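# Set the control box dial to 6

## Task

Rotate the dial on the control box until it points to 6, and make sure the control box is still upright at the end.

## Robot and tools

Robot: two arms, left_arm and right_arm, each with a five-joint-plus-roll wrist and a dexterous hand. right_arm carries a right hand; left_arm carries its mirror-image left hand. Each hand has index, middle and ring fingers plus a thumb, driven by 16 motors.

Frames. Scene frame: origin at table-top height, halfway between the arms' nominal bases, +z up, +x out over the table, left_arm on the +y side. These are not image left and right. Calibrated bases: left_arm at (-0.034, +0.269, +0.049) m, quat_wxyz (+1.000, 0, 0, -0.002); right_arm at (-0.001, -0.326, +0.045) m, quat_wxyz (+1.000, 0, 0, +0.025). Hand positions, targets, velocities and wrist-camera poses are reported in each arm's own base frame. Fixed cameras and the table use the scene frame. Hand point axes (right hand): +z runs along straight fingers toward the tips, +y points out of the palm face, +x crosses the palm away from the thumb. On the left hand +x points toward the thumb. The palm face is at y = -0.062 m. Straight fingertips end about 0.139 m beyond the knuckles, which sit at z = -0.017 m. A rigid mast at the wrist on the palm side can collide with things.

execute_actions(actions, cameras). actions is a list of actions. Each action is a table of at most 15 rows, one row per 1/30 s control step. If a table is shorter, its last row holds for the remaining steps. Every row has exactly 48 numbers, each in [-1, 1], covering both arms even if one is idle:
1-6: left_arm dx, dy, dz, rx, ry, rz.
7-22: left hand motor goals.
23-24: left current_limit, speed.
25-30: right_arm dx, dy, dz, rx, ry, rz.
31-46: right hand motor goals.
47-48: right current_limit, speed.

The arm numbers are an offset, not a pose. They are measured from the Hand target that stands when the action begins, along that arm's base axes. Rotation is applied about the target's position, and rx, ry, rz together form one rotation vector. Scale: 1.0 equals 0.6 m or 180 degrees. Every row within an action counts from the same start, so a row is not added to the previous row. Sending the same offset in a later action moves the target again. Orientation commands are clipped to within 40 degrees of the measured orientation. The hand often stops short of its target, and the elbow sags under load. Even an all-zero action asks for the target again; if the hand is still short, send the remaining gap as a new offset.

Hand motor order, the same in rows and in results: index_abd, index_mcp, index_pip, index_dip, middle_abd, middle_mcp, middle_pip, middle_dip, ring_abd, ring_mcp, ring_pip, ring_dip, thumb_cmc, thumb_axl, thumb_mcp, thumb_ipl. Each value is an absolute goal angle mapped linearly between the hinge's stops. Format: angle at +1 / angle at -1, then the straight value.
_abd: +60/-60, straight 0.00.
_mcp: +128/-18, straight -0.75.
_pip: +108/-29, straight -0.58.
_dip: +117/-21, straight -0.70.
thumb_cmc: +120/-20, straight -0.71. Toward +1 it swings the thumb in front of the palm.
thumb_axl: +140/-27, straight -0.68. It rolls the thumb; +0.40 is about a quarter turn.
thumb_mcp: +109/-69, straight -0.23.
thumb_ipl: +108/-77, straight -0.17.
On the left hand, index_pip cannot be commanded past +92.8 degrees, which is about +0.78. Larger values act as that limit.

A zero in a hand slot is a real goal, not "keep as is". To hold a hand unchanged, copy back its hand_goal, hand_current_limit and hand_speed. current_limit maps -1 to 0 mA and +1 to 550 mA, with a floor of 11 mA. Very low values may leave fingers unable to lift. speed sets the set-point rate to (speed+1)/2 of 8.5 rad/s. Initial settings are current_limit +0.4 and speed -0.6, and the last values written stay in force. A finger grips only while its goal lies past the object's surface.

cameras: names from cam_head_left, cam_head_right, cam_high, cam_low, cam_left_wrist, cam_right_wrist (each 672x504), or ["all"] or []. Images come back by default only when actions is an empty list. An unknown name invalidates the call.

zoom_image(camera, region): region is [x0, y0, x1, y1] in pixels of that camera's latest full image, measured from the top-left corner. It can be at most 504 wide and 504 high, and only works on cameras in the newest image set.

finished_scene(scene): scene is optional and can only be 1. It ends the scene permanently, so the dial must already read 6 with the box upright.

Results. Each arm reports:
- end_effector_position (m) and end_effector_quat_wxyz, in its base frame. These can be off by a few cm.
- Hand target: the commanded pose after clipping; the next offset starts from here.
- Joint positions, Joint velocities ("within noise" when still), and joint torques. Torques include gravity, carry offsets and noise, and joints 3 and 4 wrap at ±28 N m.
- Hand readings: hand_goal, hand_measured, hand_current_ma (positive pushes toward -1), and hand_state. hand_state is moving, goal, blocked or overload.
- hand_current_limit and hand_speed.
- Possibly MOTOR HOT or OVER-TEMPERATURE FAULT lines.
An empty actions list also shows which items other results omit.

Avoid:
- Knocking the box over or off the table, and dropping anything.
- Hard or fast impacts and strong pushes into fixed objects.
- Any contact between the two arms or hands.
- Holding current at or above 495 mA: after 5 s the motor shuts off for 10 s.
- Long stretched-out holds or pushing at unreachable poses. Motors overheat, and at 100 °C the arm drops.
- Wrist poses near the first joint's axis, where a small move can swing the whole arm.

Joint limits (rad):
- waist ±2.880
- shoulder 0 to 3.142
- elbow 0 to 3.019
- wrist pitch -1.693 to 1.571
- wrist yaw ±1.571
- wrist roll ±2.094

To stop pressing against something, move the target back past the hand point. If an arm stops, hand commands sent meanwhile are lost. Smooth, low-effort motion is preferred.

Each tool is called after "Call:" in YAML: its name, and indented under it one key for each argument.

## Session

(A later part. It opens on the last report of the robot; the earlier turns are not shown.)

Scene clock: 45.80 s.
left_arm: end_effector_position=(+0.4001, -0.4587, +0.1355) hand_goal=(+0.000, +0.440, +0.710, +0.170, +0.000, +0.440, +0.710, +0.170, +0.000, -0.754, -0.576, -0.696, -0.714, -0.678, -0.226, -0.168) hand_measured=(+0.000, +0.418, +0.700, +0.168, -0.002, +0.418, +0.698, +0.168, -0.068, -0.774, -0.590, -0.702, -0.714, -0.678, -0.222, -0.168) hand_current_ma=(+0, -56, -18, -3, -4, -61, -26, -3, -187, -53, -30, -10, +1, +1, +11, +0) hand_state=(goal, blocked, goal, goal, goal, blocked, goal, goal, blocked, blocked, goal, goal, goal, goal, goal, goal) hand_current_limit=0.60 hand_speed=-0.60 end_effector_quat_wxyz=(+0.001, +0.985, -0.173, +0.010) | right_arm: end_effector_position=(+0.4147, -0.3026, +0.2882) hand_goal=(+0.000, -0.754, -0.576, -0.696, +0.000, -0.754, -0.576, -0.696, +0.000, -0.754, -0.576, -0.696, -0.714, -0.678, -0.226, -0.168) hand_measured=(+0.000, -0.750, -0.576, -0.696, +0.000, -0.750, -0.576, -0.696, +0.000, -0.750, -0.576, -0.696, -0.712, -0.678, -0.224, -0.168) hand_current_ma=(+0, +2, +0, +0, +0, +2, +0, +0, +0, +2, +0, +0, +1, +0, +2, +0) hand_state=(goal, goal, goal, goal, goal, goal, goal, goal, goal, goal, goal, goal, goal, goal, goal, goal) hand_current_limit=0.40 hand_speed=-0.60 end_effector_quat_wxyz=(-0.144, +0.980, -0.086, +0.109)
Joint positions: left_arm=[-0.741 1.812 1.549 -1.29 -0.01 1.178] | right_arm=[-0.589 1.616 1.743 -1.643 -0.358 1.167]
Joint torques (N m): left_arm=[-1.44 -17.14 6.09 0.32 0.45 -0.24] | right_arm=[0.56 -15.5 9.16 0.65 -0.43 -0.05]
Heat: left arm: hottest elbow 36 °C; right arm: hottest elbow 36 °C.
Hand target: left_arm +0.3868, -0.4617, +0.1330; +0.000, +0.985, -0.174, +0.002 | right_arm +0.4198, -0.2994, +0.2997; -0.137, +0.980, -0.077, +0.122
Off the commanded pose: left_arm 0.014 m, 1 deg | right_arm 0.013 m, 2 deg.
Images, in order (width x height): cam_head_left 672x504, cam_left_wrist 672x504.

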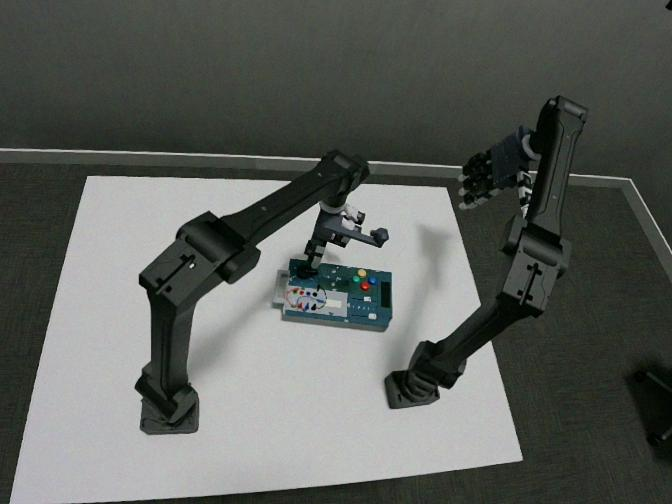

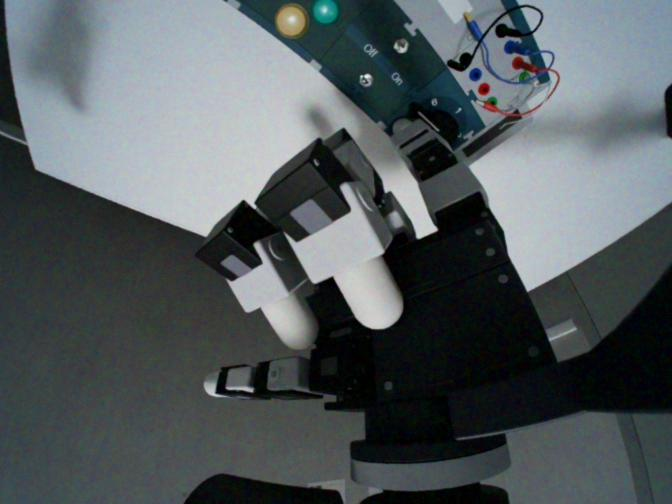

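Call:
execute_actions:
  actions:
    - [[0.055,0,0.01,0,0,0,0,0.44,0.71,0.17,0,0.44,0.71,0.17,0,-0.754,-0.576,-0.696,-0.714,-0.678,-0.226,-0.168,0.6,-0.6,0,0,0,0,0,0,0,-0.754,-0.576,-0.696,0,-0.754,-0.576,-0.696,0,-0.754,-0.576,-0.696,-0.714,-0.678,-0.226,-0.168,0.4,-0.6]]
    - [[0,0,0.08,0,0,0,0,0.44,0.71,0.17,0,0.44,0.71,0.17,0,-0.754,-0.576,-0.696,-0.714,-0.678,-0.226,-0.168,0.6,-0.6,0,0,0,0,0,0,0,-0.754,-0.576,-0.696,0,-0.754,-0.576,-0.696,0,-0.754,-0.576,-0.696,-0.714,-0.678,-0.226,-0.168,0.4,-0.6]]
    - [[-0.111,0.034,0,0,0,-0.061,0,0.44,0.71,0.17,-0.08,-0.754,-0.576,-0.696,0.08,-0.754,-0.576,-0.696,-0.714,-0.678,-0.226,-0.168,0.6,-0.6,0,0,0,0,0,0,0,-0.754,-0.576,-0.696,0,-0.754,-0.576,-0.696,0,-0.754,-0.576,-0.696,-0.714,-0.678,-0.226,-0.168,0.4,-0.6]]
    - [[0,0,0,0,0,0,0,0.44,0.71,0.17,-0.08,-0.754,-0.576,-0.696,0.08,-0.754,-0.576,-0.696,-0.714,-0.678,-0.226,-0.168,0.6,-0.6,0,0,0,0,0,0,0,-0.754,-0.576,-0.696,0,-0.754,-0.576,-0.696,0,-0.754,-0.576,-0.696,-0.714,-0.678,-0.226,-0.168,0.4,-0.6]]
  cameras: ["cam_head_left","cam_head_right","cam_low","cam_left_wrist"]

Call:
zoom_image:
  camera: "cam_low"
  region: [220, 210, 290, 280]

Call:
zoom_image:
  camera: "cam_head_left"
  region: [280, 230, 340, 290]

Call:
zoom_image:
  camera: "cam_head_right"
  region: [280, 230, 340, 290]

Call:
zoom_image:
  camera: "cam_left_wrist"
  region: [320, 0, 540, 200]

Scene clock: 64.30 s.
left_arm: end_effector_position=(+0.3545, -0.4393, +0.1739) hand_goal=(+0.000, +0.440, +0.710, +0.170, -0.080, -0.754, -0.576, -0.696, +0.080, -0.754, -0.576, -0.696, -0.714, -0.678, -0.226, -0.168) hand_measured=(+0.000, +0.418, +0.700, +0.168, -0.076, -0.750, -0.572, -0.694, +0.076, -0.750, -0.574, -0.696, -0.714, -0.678, -0.222, -0.168) hand_current_ma=(+0, -56, -18, -3, +4, +7, +5, +3, -5, +9, +4, +0, +1, +1, +11, +0) hand_state=(goal, blocked, goal, goal, goal, goal, goal, goal, goal, goal, goal, goal, goal, goal, goal, goal) hand_current_limit=0.60 hand_speed=-0.60 end_effector_quat_wxyz=(-0.009, +0.966, -0.259, -0.012) | right_arm: end_effector_position=(+0.4147, -0.3026, +0.2882) hand_goal=(+0.000, -0.754, -0.576, -0.696, +0.000, -0.754, -0.576, -0.696, +0.000, -0.754, -0.576, -0.696, -0.714, -0.678, -0.226, -0.168) hand_measured=(+0.000, -0.750, -0.576, -0.696, +0.000, -0.750, -0.576, -0.696, +0.000, -0.750, -0.576, -0.696, -0.712, -0.678, -0.224, -0.168) hand_current_ma=(+0, +2, +0, +0, +0, +2, +0, +0, +0, +2, +0, +0, +1, +0, +2, +0) hand_state=(goal, goal, goal, goal, goal, goal, goal, goal, goal, goal, goal, goal, goal, goal, goal, goal) hand_current_limit=0.40 hand_speed=-0.60 end_effector_quat_wxyz=(-0.144, +0.980, -0.086, +0.109)
Joint positions: left_arm=[-0.755 1.733 1.547 -1.416 -0.005 1.34] | right_arm=[-0.589 1.616 1.743 -1.643 -0.358 1.167]
Joint torques (N m): left_arm=[-0.32 -17.03 7.5 0.77 0.2 0.11] | right_arm=[0.62 -15.5 9.16 0.66 -0.43 -0.05]
Heat: left arm: hottest shoulder 37 °C; right arm: hottest elbow 36 °C.
Hand target: left_arm +0.3532, -0.4413, +0.1870; +0.000, +0.964, -0.267, +0.002 | right_arm +0.4198, -0.2994, +0.2997; -0.137, +0.980, -0.077, +0.122
Off the commanded pose: left_arm 0.013 m, 2 deg | right_arm 0.013 m, 2 deg.
Images, in order (width x height): cam_head_left 672x504, cam_head_right 672x504, cam_low 672x504, cam_left_wrist 672x504.

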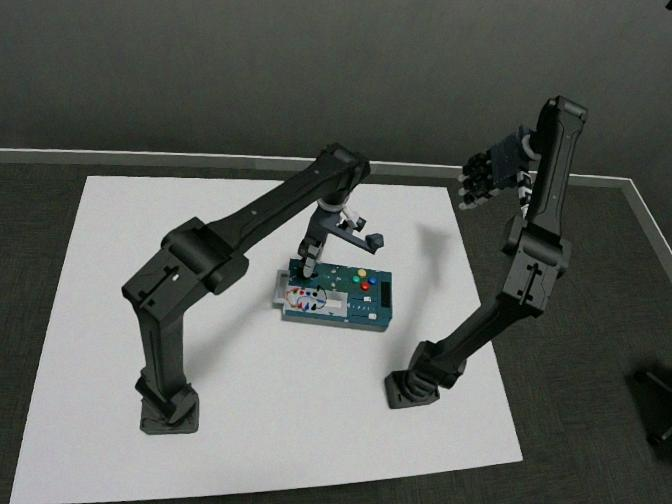

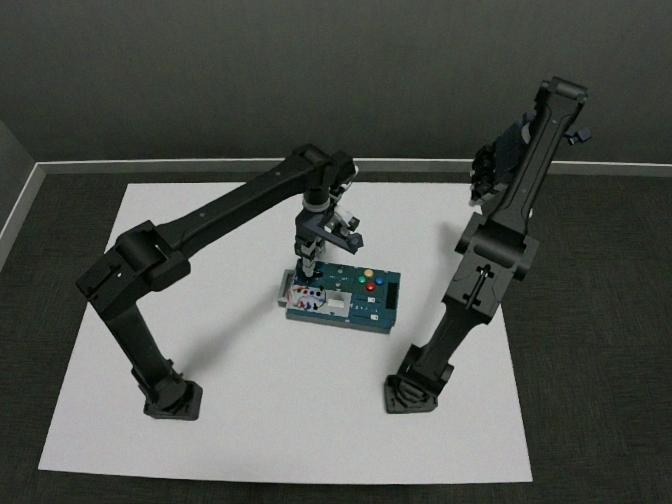

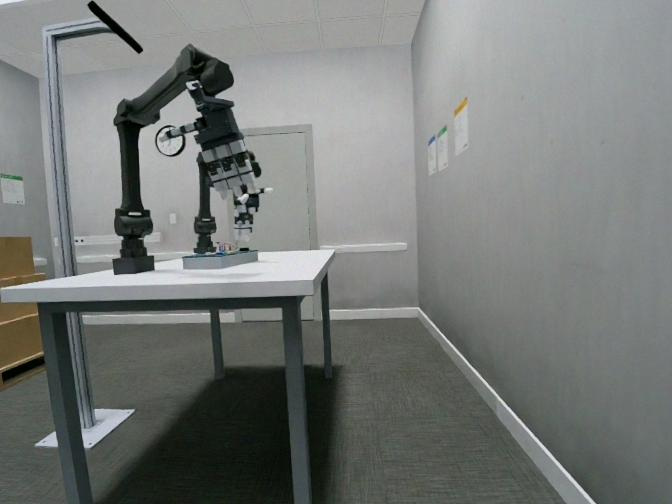

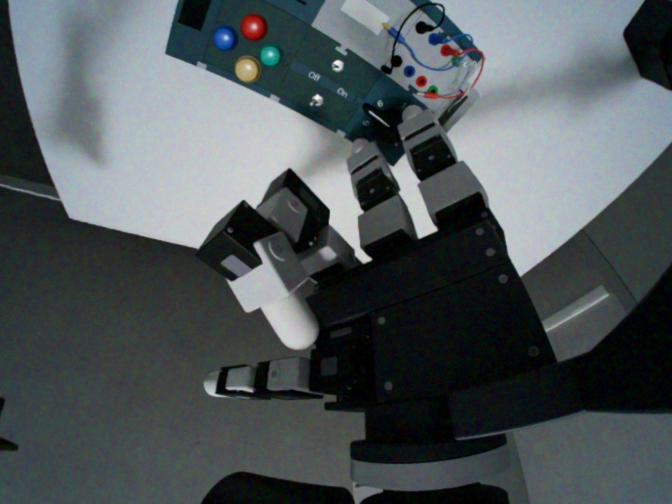

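Scaled by 7.200 from the camera's 672x504 image, which has a finer 960x720 frame.

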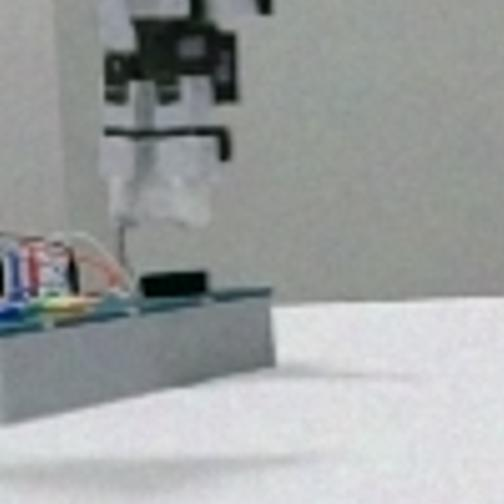

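Scaled by 8.400 from the camera's 672x504 image, which has a finer 960x720 frame.

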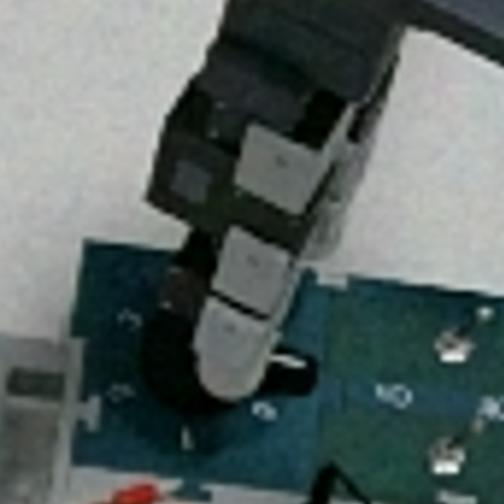

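Scaled by 8.400 from the camera's 672x504 image, which has a finer 960x720 frame.

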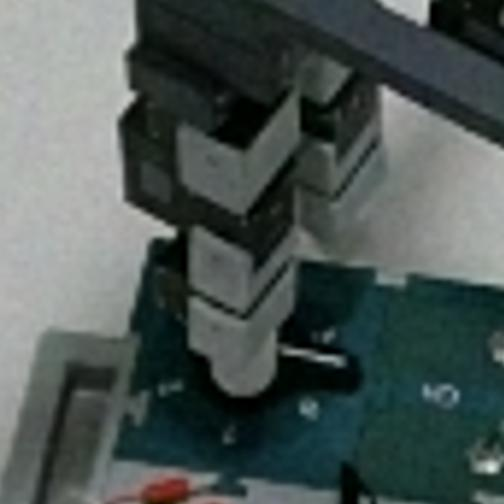

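Scaled by 2.291 from the camera's 672x504 image, which has a finer 960x720 frame.

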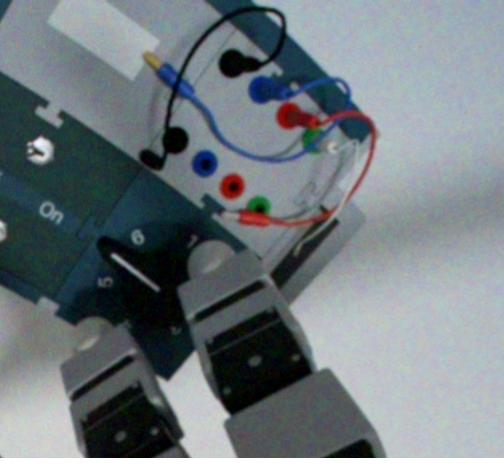

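Call:
execute_actions:
  actions:
    - [[0,-0.0065,-0.045,0,0,0,0,0.44,0.71,0.17,-0.08,-0.754,-0.576,-0.696,0.08,-0.754,-0.576,-0.696,-0.714,-0.678,-0.226,-0.168,0.6,-0.6,0,0,0,0,0,0,0,-0.754,-0.576,-0.696,0,-0.754,-0.576,-0.696,0,-0.754,-0.576,-0.696,-0.714,-0.678,-0.226,-0.168,0.4,-0.6]]
    - [[0,0,-0.043,0,0,0,0,0.44,0.71,0.17,-0.08,-0.754,-0.576,-0.696,0.08,-0.754,-0.576,-0.696,-0.714,-0.678,-0.226,-0.168,0.6,-0.6,0,0,0,0,0,0,0,-0.754,-0.576,-0.696,0,-0.754,-0.576,-0.696,0,-0.754,-0.576,-0.696,-0.714,-0.678,-0.226,-0.168,0.4,-0.6]]
    - [[0,0,0,0,0,0,0,0.44,0.71,0.17,-0.08,-0.754,-0.576,-0.696,0.08,-0.754,-0.576,-0.696,-0.714,-0.678,-0.226,-0.168,0.6,-0.6,0,0,0,0,0,0,0,-0.754,-0.576,-0.696,0,-0.754,-0.576,-0.696,0,-0.754,-0.576,-0.696,-0.714,-0.678,-0.226,-0.168,0.4,-0.6]]
  cameras: ["cam_head_left","cam_head_right","cam_low","cam_left_wrist"]

Call:
zoom_image:
  camera: "cam_low"
  region: [220, 210, 290, 280]

Call:
zoom_image:
  camera: "cam_head_left"
  region: [280, 230, 340, 290]

Call:
zoom_image:
  camera: "cam_head_right"
  region: [280, 230, 340, 290]

Call:
zoom_image:
  camera: "cam_left_wrist"
  region: [320, 0, 540, 200]

Scene clock: 67.03 s.
left_arm: end_effector_position=(+0.3544, -0.4397, +0.1387) hand_goal=(+0.000, +0.440, +0.710, +0.170, -0.080, -0.754, -0.576, -0.696, +0.080, -0.754, -0.576, -0.696, -0.714, -0.678, -0.226, -0.168) hand_measured=(+0.000, +0.418, +0.700, +0.168, -0.076, -0.750, -0.572, -0.694, +0.082, -0.748, -0.574, -0.696, -0.714, -0.678, -0.222, -0.168) hand_current_ma=(+0, -56, -18, -3, +4, +7, +5, +3, +1, +9, +4, +0, +1, +1, +11, +0) hand_state=(goal, blocked, goal, goal, goal, goal, goal, goal, goal, goal, goal, goal, goal, goal, goal, goal) hand_current_limit=0.60 hand_speed=-0.60 end_effector_quat_wxyz=(-0.002, +0.966, -0.259, +0.001) | right_arm: end_effector_position=(+0.4147, -0.3026, +0.2882) hand_goal=(+0.000, -0.754, -0.576, -0.696, +0.000, -0.754, -0.576, -0.696, +0.000, -0.754, -0.576, -0.696, -0.714, -0.678, -0.226, -0.168) hand_measured=(+0.000, -0.750, -0.576, -0.696, +0.000, -0.750, -0.576, -0.696, +0.000, -0.750, -0.576, -0.696, -0.712, -0.678, -0.224, -0.168) hand_current_ma=(+0, +2, +0, +0, +0, +2, +0, +0, +0, +2, +0, +0, +1, +0, +2, +0) hand_state=(goal, goal, goal, goal, goal, goal, goal, goal, goal, goal, goal, goal, goal, goal, goal, goal) hand_current_limit=0.40 hand_speed=-0.60 end_effector_quat_wxyz=(-0.144, +0.980, -0.086, +0.109)
Joint positions: left_arm=[-0.755 1.736 1.455 -1.29 -0.004 1.34] | right_arm=[-0.589 1.616 1.743 -1.643 -0.358 1.167]
Joint torques (N m): left_arm=[-0.73 -14.1 7.45 0.95 0.17 0.06] | right_arm=[0.62 -15.44 9.16 0.66 -0.44 -0.05]
Heat: left arm: hottest shoulder 37 °C; right arm: hottest elbow 37 °C.
Hand target: left_arm +0.3533, -0.4451, +0.1341; +0.000, +0.964, -0.267, +0.002 | right_arm +0.4198, -0.2994, +0.2997; -0.137, +0.980, -0.077, +0.122
Off the commanded pose: left_arm 0.007 m, 1 deg | right_arm 0.013 m, 2 deg.
Images, in order (width x height): cam_head_left 672x504, cam_head_right 672x504, cam_low 672x504, cam_left_wrist 672x504.

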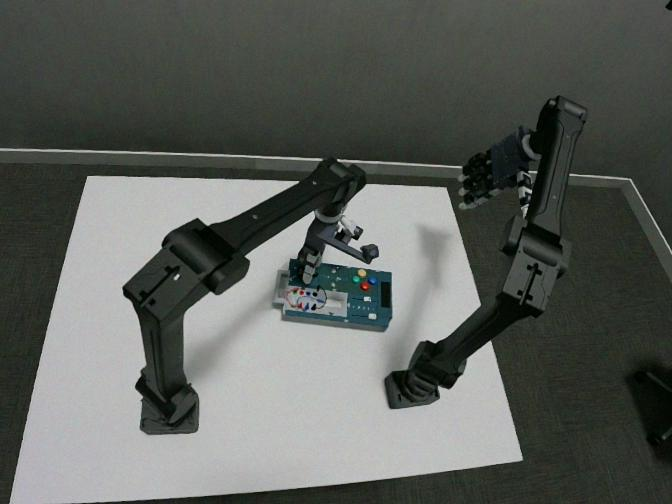

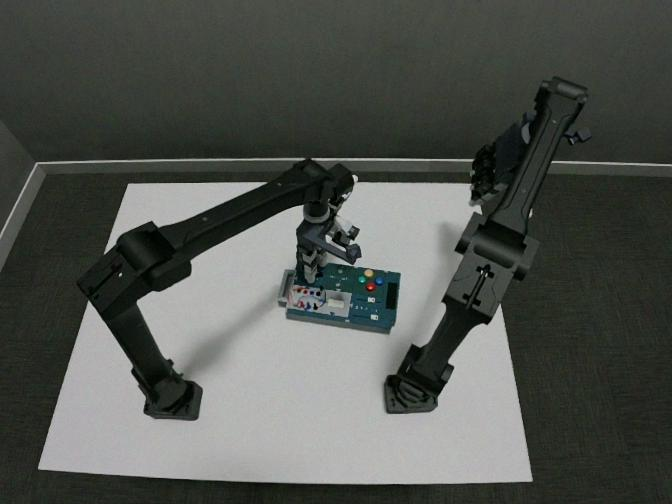

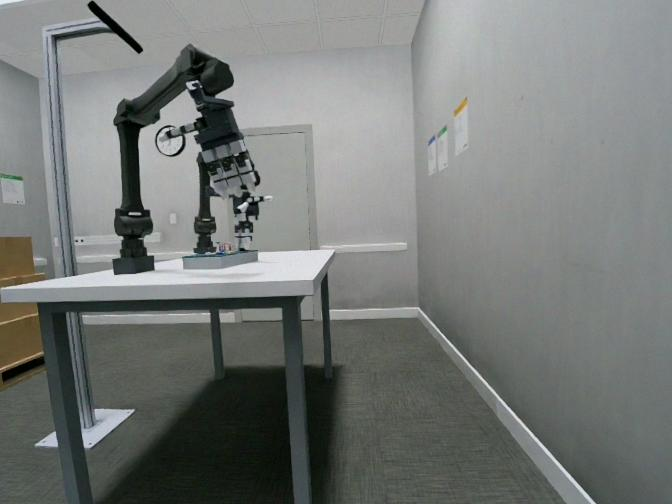

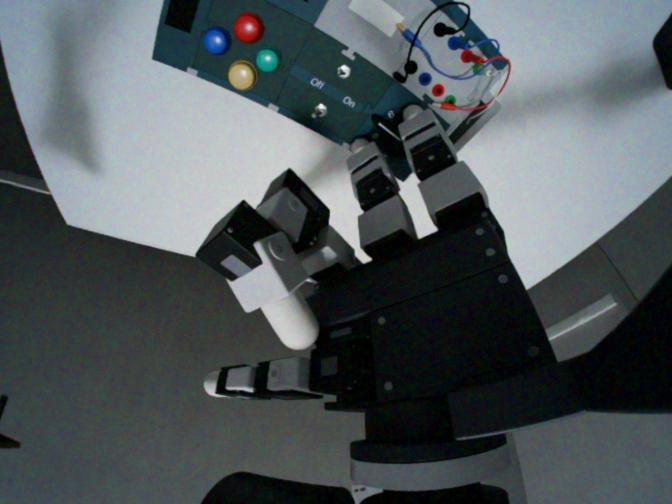

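Scaled by 7.200 from the camera's 672x504 image, which has a finer 960x720 frame.

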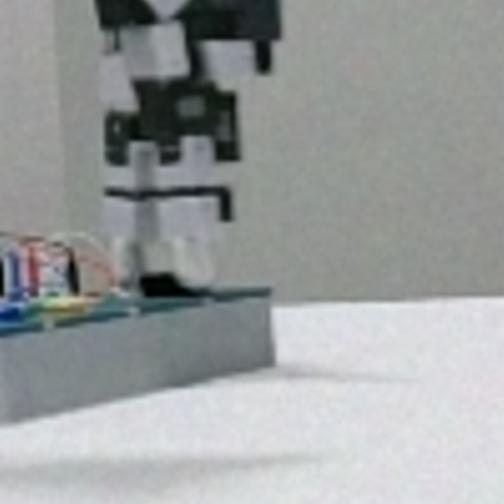

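Scaled by 8.400 from the camera's 672x504 image, which has a finer 960x720 frame.

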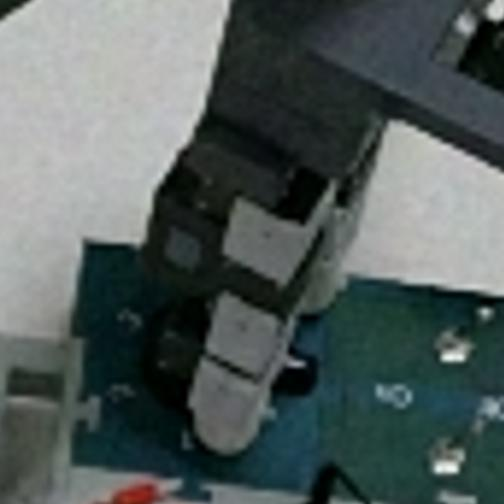

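Scaled by 8.400 from the camera's 672x504 image, which has a finer 960x720 frame.

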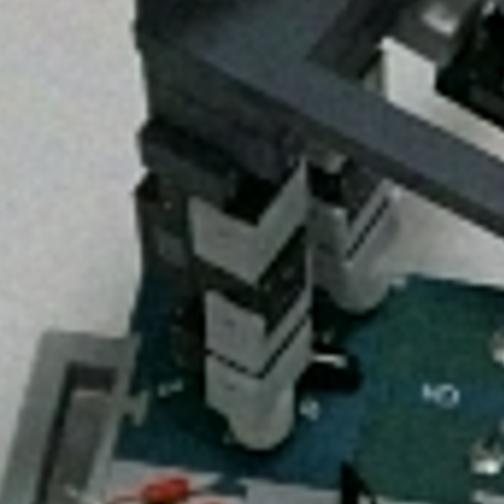

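Scaled by 2.291 from the camera's 672x504 image, which has a finer 960x720 frame.

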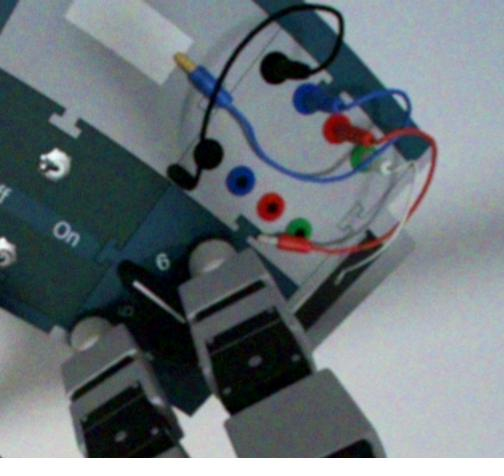

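Call:
execute_actions:
  actions:
    - [[0,0,0,0,0,0,0,0.44,0.71,0.17,0.03,-0.754,-0.576,-0.696,-0.03,-0.754,-0.576,-0.696,-0.714,-0.678,-0.226,-0.168,0.6,-0.85,0,0,0,0,0,0,0,-0.754,-0.576,-0.696,0,-0.754,-0.576,-0.696,0,-0.754,-0.576,-0.696,-0.714,-0.678,-0.226,-0.168,0.4,-0.6]]
    - [[0,0,0,0,0,0,0,0.44,0.71,0.17,0.1,-0.754,-0.576,-0.696,-0.1,-0.754,-0.576,-0.696,-0.714,-0.678,-0.226,-0.168,0.6,-0.85,0,0,0,0,0,0,0,-0.754,-0.576,-0.696,0,-0.754,-0.576,-0.696,0,-0.754,-0.576,-0.696,-0.714,-0.678,-0.226,-0.168,0.4,-0.6]]
  cameras: ["cam_head_left","cam_head_right","cam_left_wrist"]

Call:
zoom_image:
  camera: "cam_head_left"
  region: [280, 230, 340, 290]

Call:
zoom_image:
  camera: "cam_head_right"
  region: [280, 230, 340, 290]

Call:
zoom_image:
  camera: "cam_left_wrist"
  region: [320, 0, 540, 200]

Scene clock: 68.57 s.
left_arm: end_effector_position=(+0.3520, -0.4420, +0.1392) hand_goal=(+0.000, +0.440, +0.710, +0.170, +0.100, -0.754, -0.576, -0.696, -0.100, -0.754, -0.576, -0.696, -0.714, -0.678, -0.226, -0.168) hand_measured=(+0.000, +0.418, +0.700, +0.168, +0.076, -0.750, -0.574, -0.694, -0.052, -0.736, -0.566, -0.692, -0.714, -0.678, -0.222, -0.168) hand_current_ma=(+0, -56, -18, -3, -50, +5, +4, +3, +119, +47, +20, +5, +1, +1, +11, +0) hand_state=(goal, blocked, goal, goal, blocked, goal, goal, goal, blocked, goal, goal, goal, goal, goal, goal, goal) hand_current_limit=0.60 hand_speed=-0.85 end_effector_quat_wxyz=(+0.001, +0.965, -0.261, -0.001) | right_arm: end_effector_position=(+0.4147, -0.3026, +0.2882) hand_goal=(+0.000, -0.754, -0.576, -0.696, +0.000, -0.754, -0.576, -0.696, +0.000, -0.754, -0.576, -0.696, -0.714, -0.678, -0.226, -0.168) hand_measured=(+0.000, -0.750, -0.576, -0.696, +0.000, -0.750, -0.576, -0.696, +0.000, -0.750, -0.576, -0.696, -0.712, -0.678, -0.224, -0.168) hand_current_ma=(+0, +2, +0, +0, +0, +2, +0, +0, +0, +2, +0, +0, +1, +0, +2, +0) hand_state=(goal, goal, goal, goal, goal, goal, goal, goal, goal, goal, goal, goal, goal, goal, goal, goal) hand_current_limit=0.40 hand_speed=-0.60 end_effector_quat_wxyz=(-0.144, +0.980, -0.086, +0.109)
Joint positions: left_arm=[-0.759 1.736 1.455 -1.29 0.001 1.34] | right_arm=[-0.589 1.616 1.743 -1.643 -0.358 1.167]
Joint torques (N m): left_arm=[-0.44 -14.15 7.46 0.95 -0.05 0.06] | right_arm=[0.44 -15.44 9.17 0.68 -0.43 -0.05]
Heat: left arm: hottest shoulder 37 °C; right arm: hottest elbow 37 °C.
Hand target: left_arm +0.3532, -0.4452, +0.1341; +0.000, +0.964, -0.267, +0.002 | right_arm +0.4198, -0.2994, +0.2997; -0.137, +0.980, -0.077, +0.122
Off the commanded pose: left_arm 0.006 m, 1 deg | right_arm 0.013 m, 2 deg.
Images, in order (width x height): cam_head_left 672x504, cam_head_right 672x504, cam_left_wrist 672x504.

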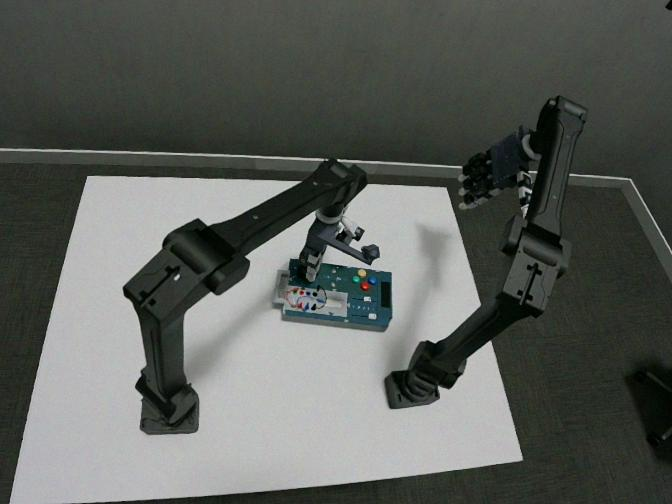

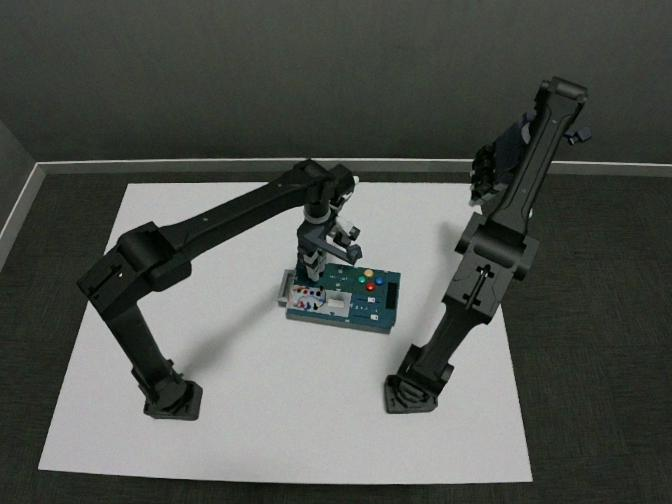

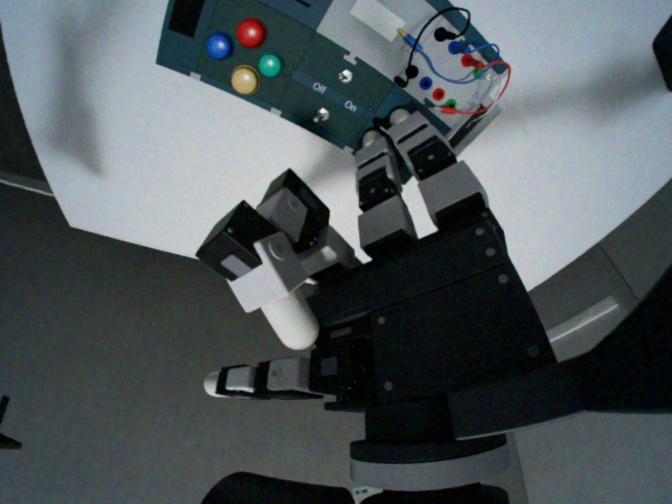

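Scaled by 8.400 from the camera's 672x504 image, which has a finer 960x720 frame.

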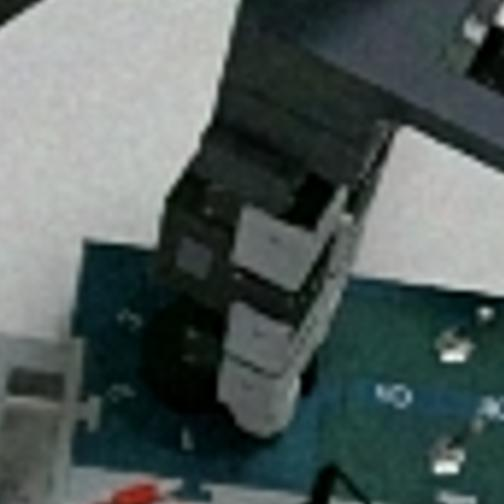

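Scaled by 8.400 from the camera's 672x504 image, which has a finer 960x720 frame.

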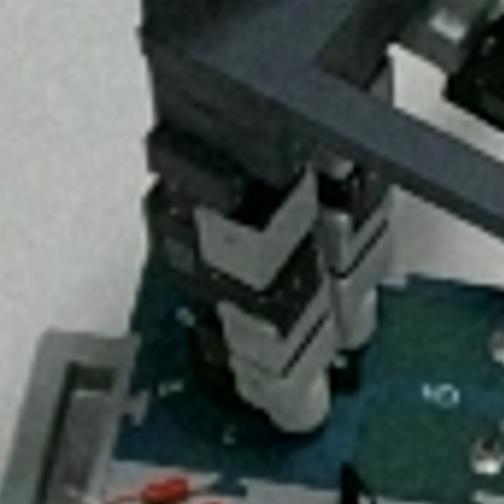

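Scaled by 2.291 from the camera's 672x504 image, which has a finer 960x720 frame.

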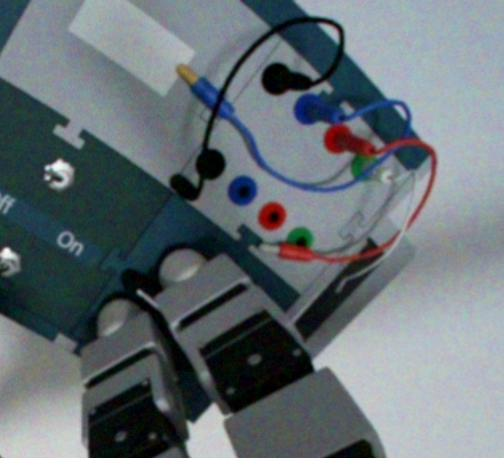

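Call:
execute_actions:
  actions:
    - [[-0.025,0.003,0,0,0,-0.0415,0,0.44,0.71,0.17,0.13,-0.754,-0.576,-0.696,-0.12,-0.754,-0.576,-0.696,-0.714,-0.678,-0.226,-0.168,0.6,-0.85,0,0,0,0,0,0,0,-0.754,-0.576,-0.696,0,-0.754,-0.576,-0.696,0,-0.754,-0.576,-0.696,-0.714,-0.678,-0.226,-0.168,0.4,-0.6]]
    - [[-0.025,0.006,0,0,0,-0.0415,0,0.44,0.71,0.17,0.13,-0.754,-0.576,-0.696,-0.12,-0.754,-0.576,-0.696,-0.714,-0.678,-0.226,-0.168,0.6,-0.85,0,0,0,0,0,0,0,-0.754,-0.576,-0.696,0,-0.754,-0.576,-0.696,0,-0.754,-0.576,-0.696,-0.714,-0.678,-0.226,-0.168,0.4,-0.6]]
  cameras: ["cam_head_left","cam_head_right","cam_left_wrist"]

Call:
zoom_image:
  camera: "cam_head_left"
  region: [280, 230, 340, 290]

Call:
zoom_image:
  camera: "cam_head_right"
  region: [280, 230, 340, 290]

Call:
zoom_image:
  camera: "cam_left_wrist"
  region: [320, 0, 540, 200]

Scene clock: 71.00 s.
left_arm: end_effector_position=(+0.3234, -0.4378, +0.1357) hand_goal=(+0.000, +0.440, +0.710, +0.170, +0.130, -0.754, -0.576, -0.696, -0.120, -0.754, -0.576, -0.696, -0.714, -0.678, -0.226, -0.168) hand_measured=(+0.000, +0.418, +0.700, +0.168, +0.088, -0.752, -0.574, -0.694, -0.062, -0.732, -0.564, -0.692, -0.714, -0.678, -0.222, -0.168) hand_current_ma=(+0, -56, -18, -3, -100, +3, +2, +3, +154, +58, +25, +6, +1, +1, +11, +0) hand_state=(goal, blocked, goal, goal, blocked, goal, goal, goal, blocked, blocked, goal, goal, goal, goal, goal, goal) hand_current_limit=0.60 hand_speed=-0.85 end_effector_quat_wxyz=(-0.001, +0.925, -0.381, -0.004) | right_arm: end_effector_position=(+0.4147, -0.3026, +0.2882) hand_goal=(+0.000, -0.754, -0.576, -0.696, +0.000, -0.754, -0.576, -0.696, +0.000, -0.754, -0.576, -0.696, -0.714, -0.678, -0.226, -0.168) hand_measured=(+0.000, -0.750, -0.576, -0.696, +0.000, -0.750, -0.576, -0.696, +0.000, -0.750, -0.576, -0.696, -0.712, -0.678, -0.224, -0.168) hand_current_ma=(+0, +2, +0, +0, +0, +2, +0, +0, +0, +2, +0, +0, +1, +0, +2, +0) hand_state=(goal, goal, goal, goal, goal, goal, goal, goal, goal, goal, goal, goal, goal, goal, goal, goal) hand_current_limit=0.40 hand_speed=-0.60 end_effector_quat_wxyz=(-0.144, +0.980, -0.086, +0.109)
Joint positions: left_arm=[-0.776 1.736 1.446 -1.288 0.002 1.576] | right_arm=[-0.589 1.616 1.743 -1.643 -0.358 1.167]
Joint torques (N m): left_arm=[-0.38 -14.86 7.08 0.98 -0.02 0.15] | right_arm=[0.5 -15.44 9.14 0.68 -0.43 -0.06]
Heat: left arm: hottest shoulder 37 °C; right arm: hottest elbow 37 °C.
Hand target: left_arm +0.3232, -0.4398, +0.1341; +0.000, +0.921, -0.390, +0.002 | right_arm +0.4198, -0.2994, +0.2997; -0.137, +0.980, -0.077, +0.122
Off the commanded pose: left_arm 0.003 m, 1 deg | right_arm 0.013 m, 2 deg.
Images, in order (width x height): cam_head_left 672x504, cam_head_right 672x504, cam_left_wrist 672x504.

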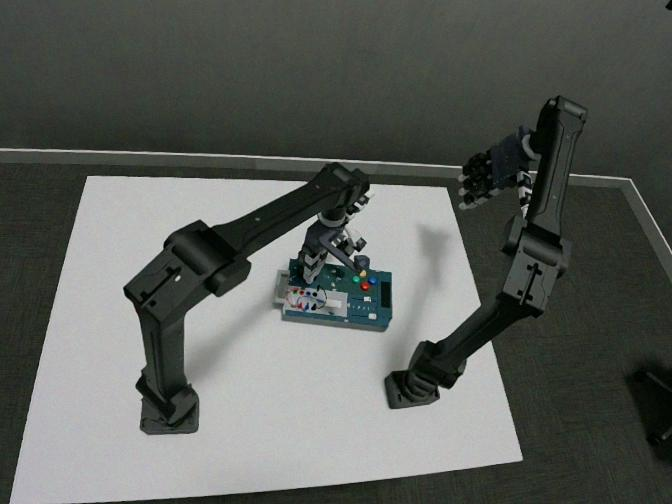

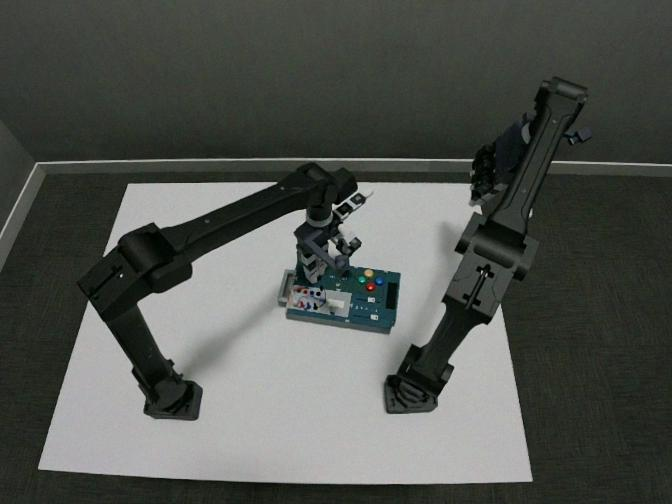

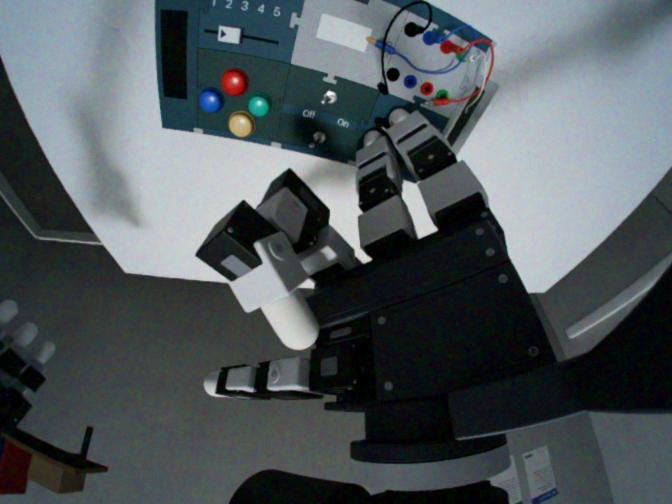

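Scaled by 8.400 from the camera's 672x504 image, which has a finer 960x720 frame.

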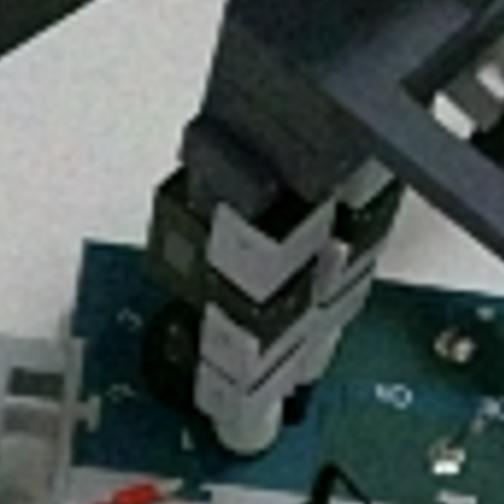

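Scaled by 8.400 from the camera's 672x504 image, which has a finer 960x720 frame.

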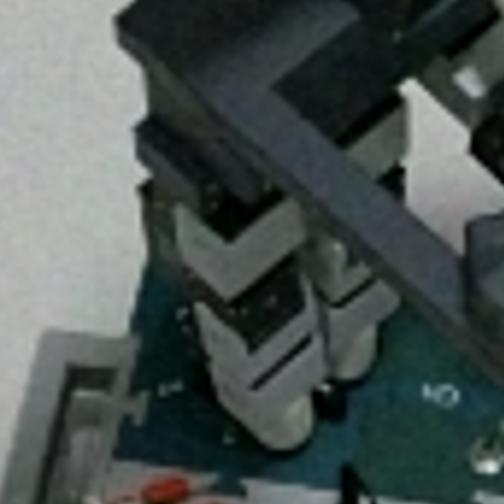

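Scaled by 2.291 from the camera's 672x504 image, which has a finer 960x720 frame.

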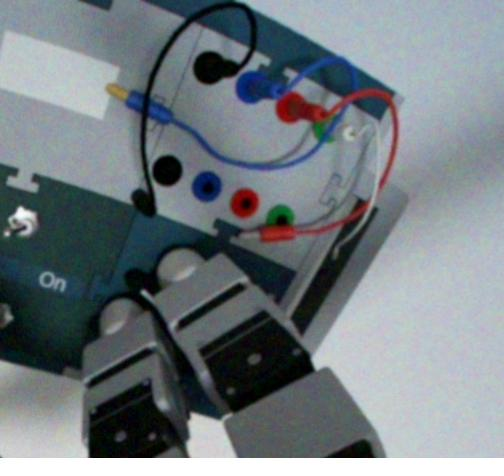

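Call:
execute_actions:
  actions:
    - [[-0.0255,0.0098,0,0,0,-0.0444,0,0.44,0.71,0.17,0.13,-0.754,-0.576,-0.696,-0.12,-0.754,-0.576,-0.696,-0.714,-0.678,-0.226,-0.168,0.6,-0.85,0,0,0,0,0,0,0,-0.754,-0.576,-0.696,0,-0.754,-0.576,-0.696,0,-0.754,-0.576,-0.696,-0.714,-0.678,-0.226,-0.168,0.4,-0.6]]
  cameras: ["cam_head_left","cam_head_right","cam_left_wrist"]

Call:
zoom_image:
  camera: "cam_head_left"
  region: [280, 230, 340, 290]

Call:
zoom_image:
  camera: "cam_head_right"
  region: [280, 230, 340, 290]

Call:
zoom_image:
  camera: "cam_left_wrist"
  region: [320, 60, 440, 170]

Scene clock: 72.50 s.
left_arm: end_effector_position=(+0.3097, -0.4328, +0.1338) hand_goal=(+0.000, +0.440, +0.710, +0.170, +0.130, -0.754, -0.576, -0.696, -0.120, -0.754, -0.576, -0.696, -0.714, -0.678, -0.226, -0.168) hand_measured=(+0.000, +0.418, +0.700, +0.168, +0.088, -0.756, -0.578, -0.696, -0.062, -0.732, -0.564, -0.692, -0.714, -0.678, -0.222, -0.168) hand_current_ma=(+0, -56, -18, -3, -100, -4, -2, +0, +153, +61, +27, +7, +1, +1, +11, +0) hand_state=(goal, blocked, goal, goal, blocked, goal, goal, goal, blocked, blocked, goal, goal, goal, goal, goal, goal) hand_current_limit=0.60 hand_speed=-0.85 end_effector_quat_wxyz=(-0.001, +0.896, -0.443, -0.006) | right_arm: end_effector_position=(+0.4147, -0.3026, +0.2882) hand_goal=(+0.000, -0.754, -0.576, -0.696, +0.000, -0.754, -0.576, -0.696, +0.000, -0.754, -0.576, -0.696, -0.714, -0.678, -0.226, -0.168) hand_measured=(+0.000, -0.750, -0.576, -0.696, +0.000, -0.750, -0.576, -0.696, +0.000, -0.750, -0.576, -0.696, -0.712, -0.678, -0.224, -0.168) hand_current_ma=(+0, +2, +0, +0, +0, +2, +0, +0, +0, +2, +0, +0, +1, +0, +2, +0) hand_state=(goal, goal, goal, goal, goal, goal, goal, goal, goal, goal, goal, goal, goal, goal, goal, goal) hand_current_limit=0.40 hand_speed=-0.60 end_effector_quat_wxyz=(-0.144, +0.980, -0.086, +0.109)
Joint positions: left_arm=[-0.783 1.736 1.44 -1.286 0.002 1.706] | right_arm=[-0.589 1.616 1.743 -1.643 -0.358 1.167]
Joint torques (N m): left_arm=[-0.56 -15.38 6.76 0.98 0 0.16] | right_arm=[0.62 -15.56 9.14 0.65 -0.43 -0.06]
Heat: left arm: hottest shoulder 37 °C; right arm: hottest elbow 37 °C.
Hand target: left_arm +0.3079, -0.4338, +0.1340; +0.000, +0.891, -0.453, +0.001 | right_arm +0.4198, -0.2994, +0.2997; -0.137, +0.980, -0.077, +0.122
Off the commanded pose: left_arm 0.002 m, 2 deg | right_arm 0.013 m, 2 deg.
Images, in order (width x height): cam_head_left 672x504, cam_head_right 672x504, cam_left_wrist 672x504.

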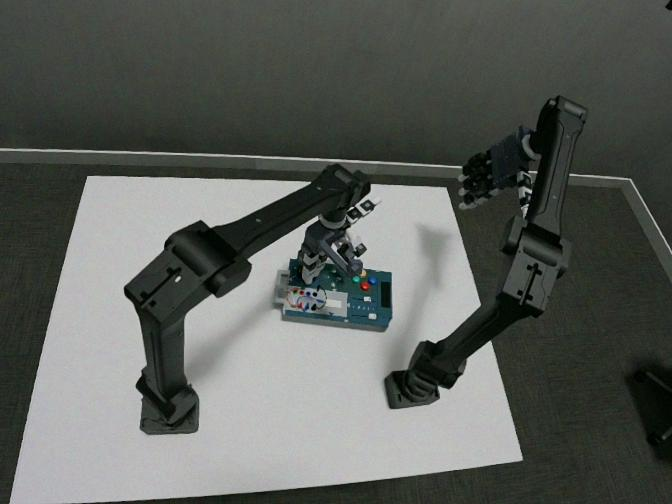

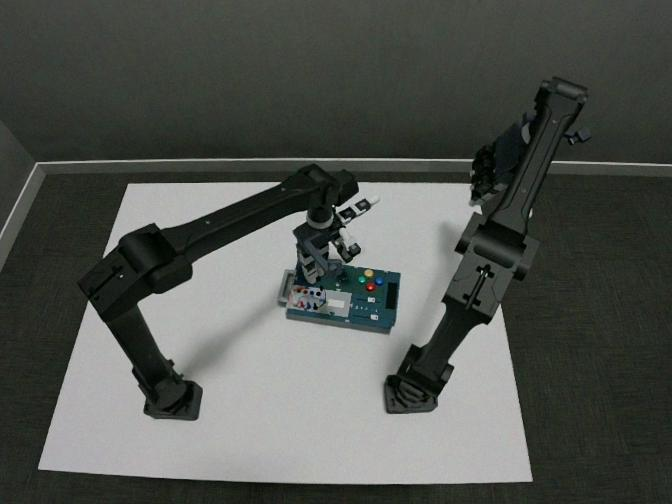

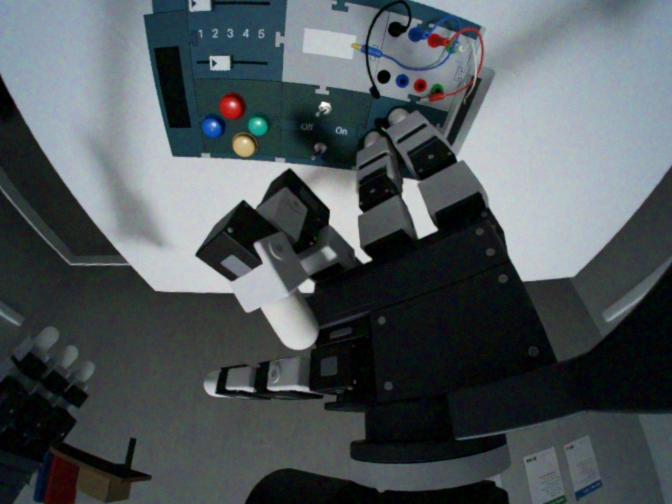

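Scaled by 8.400 from the camera's 672x504 image, which has a finer 960x720 frame.

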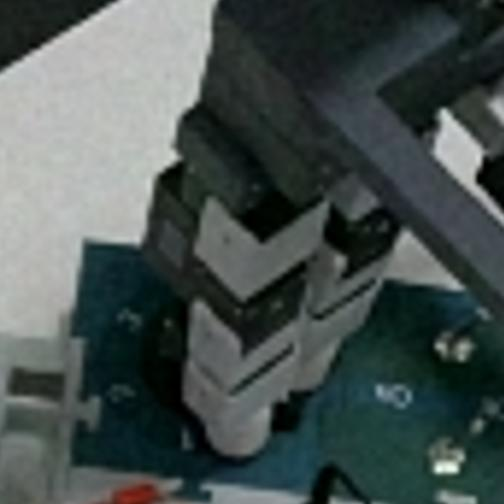

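Scaled by 8.400 from the camera's 672x504 image, which has a finer 960x720 frame.

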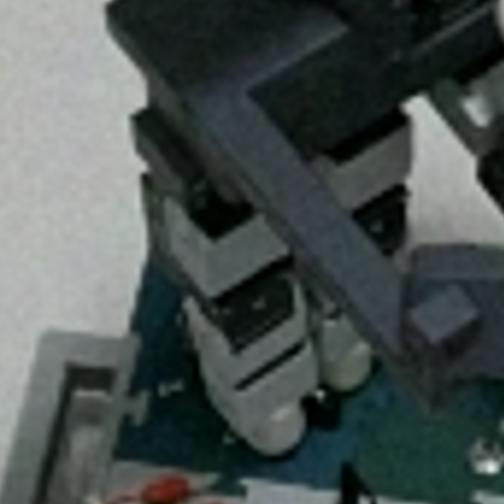

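Scaled by 4.200 from the camera's 672x504 image, which has a finer 960x720 frame.

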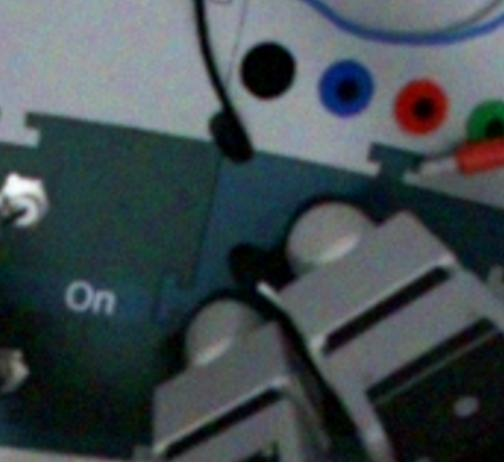

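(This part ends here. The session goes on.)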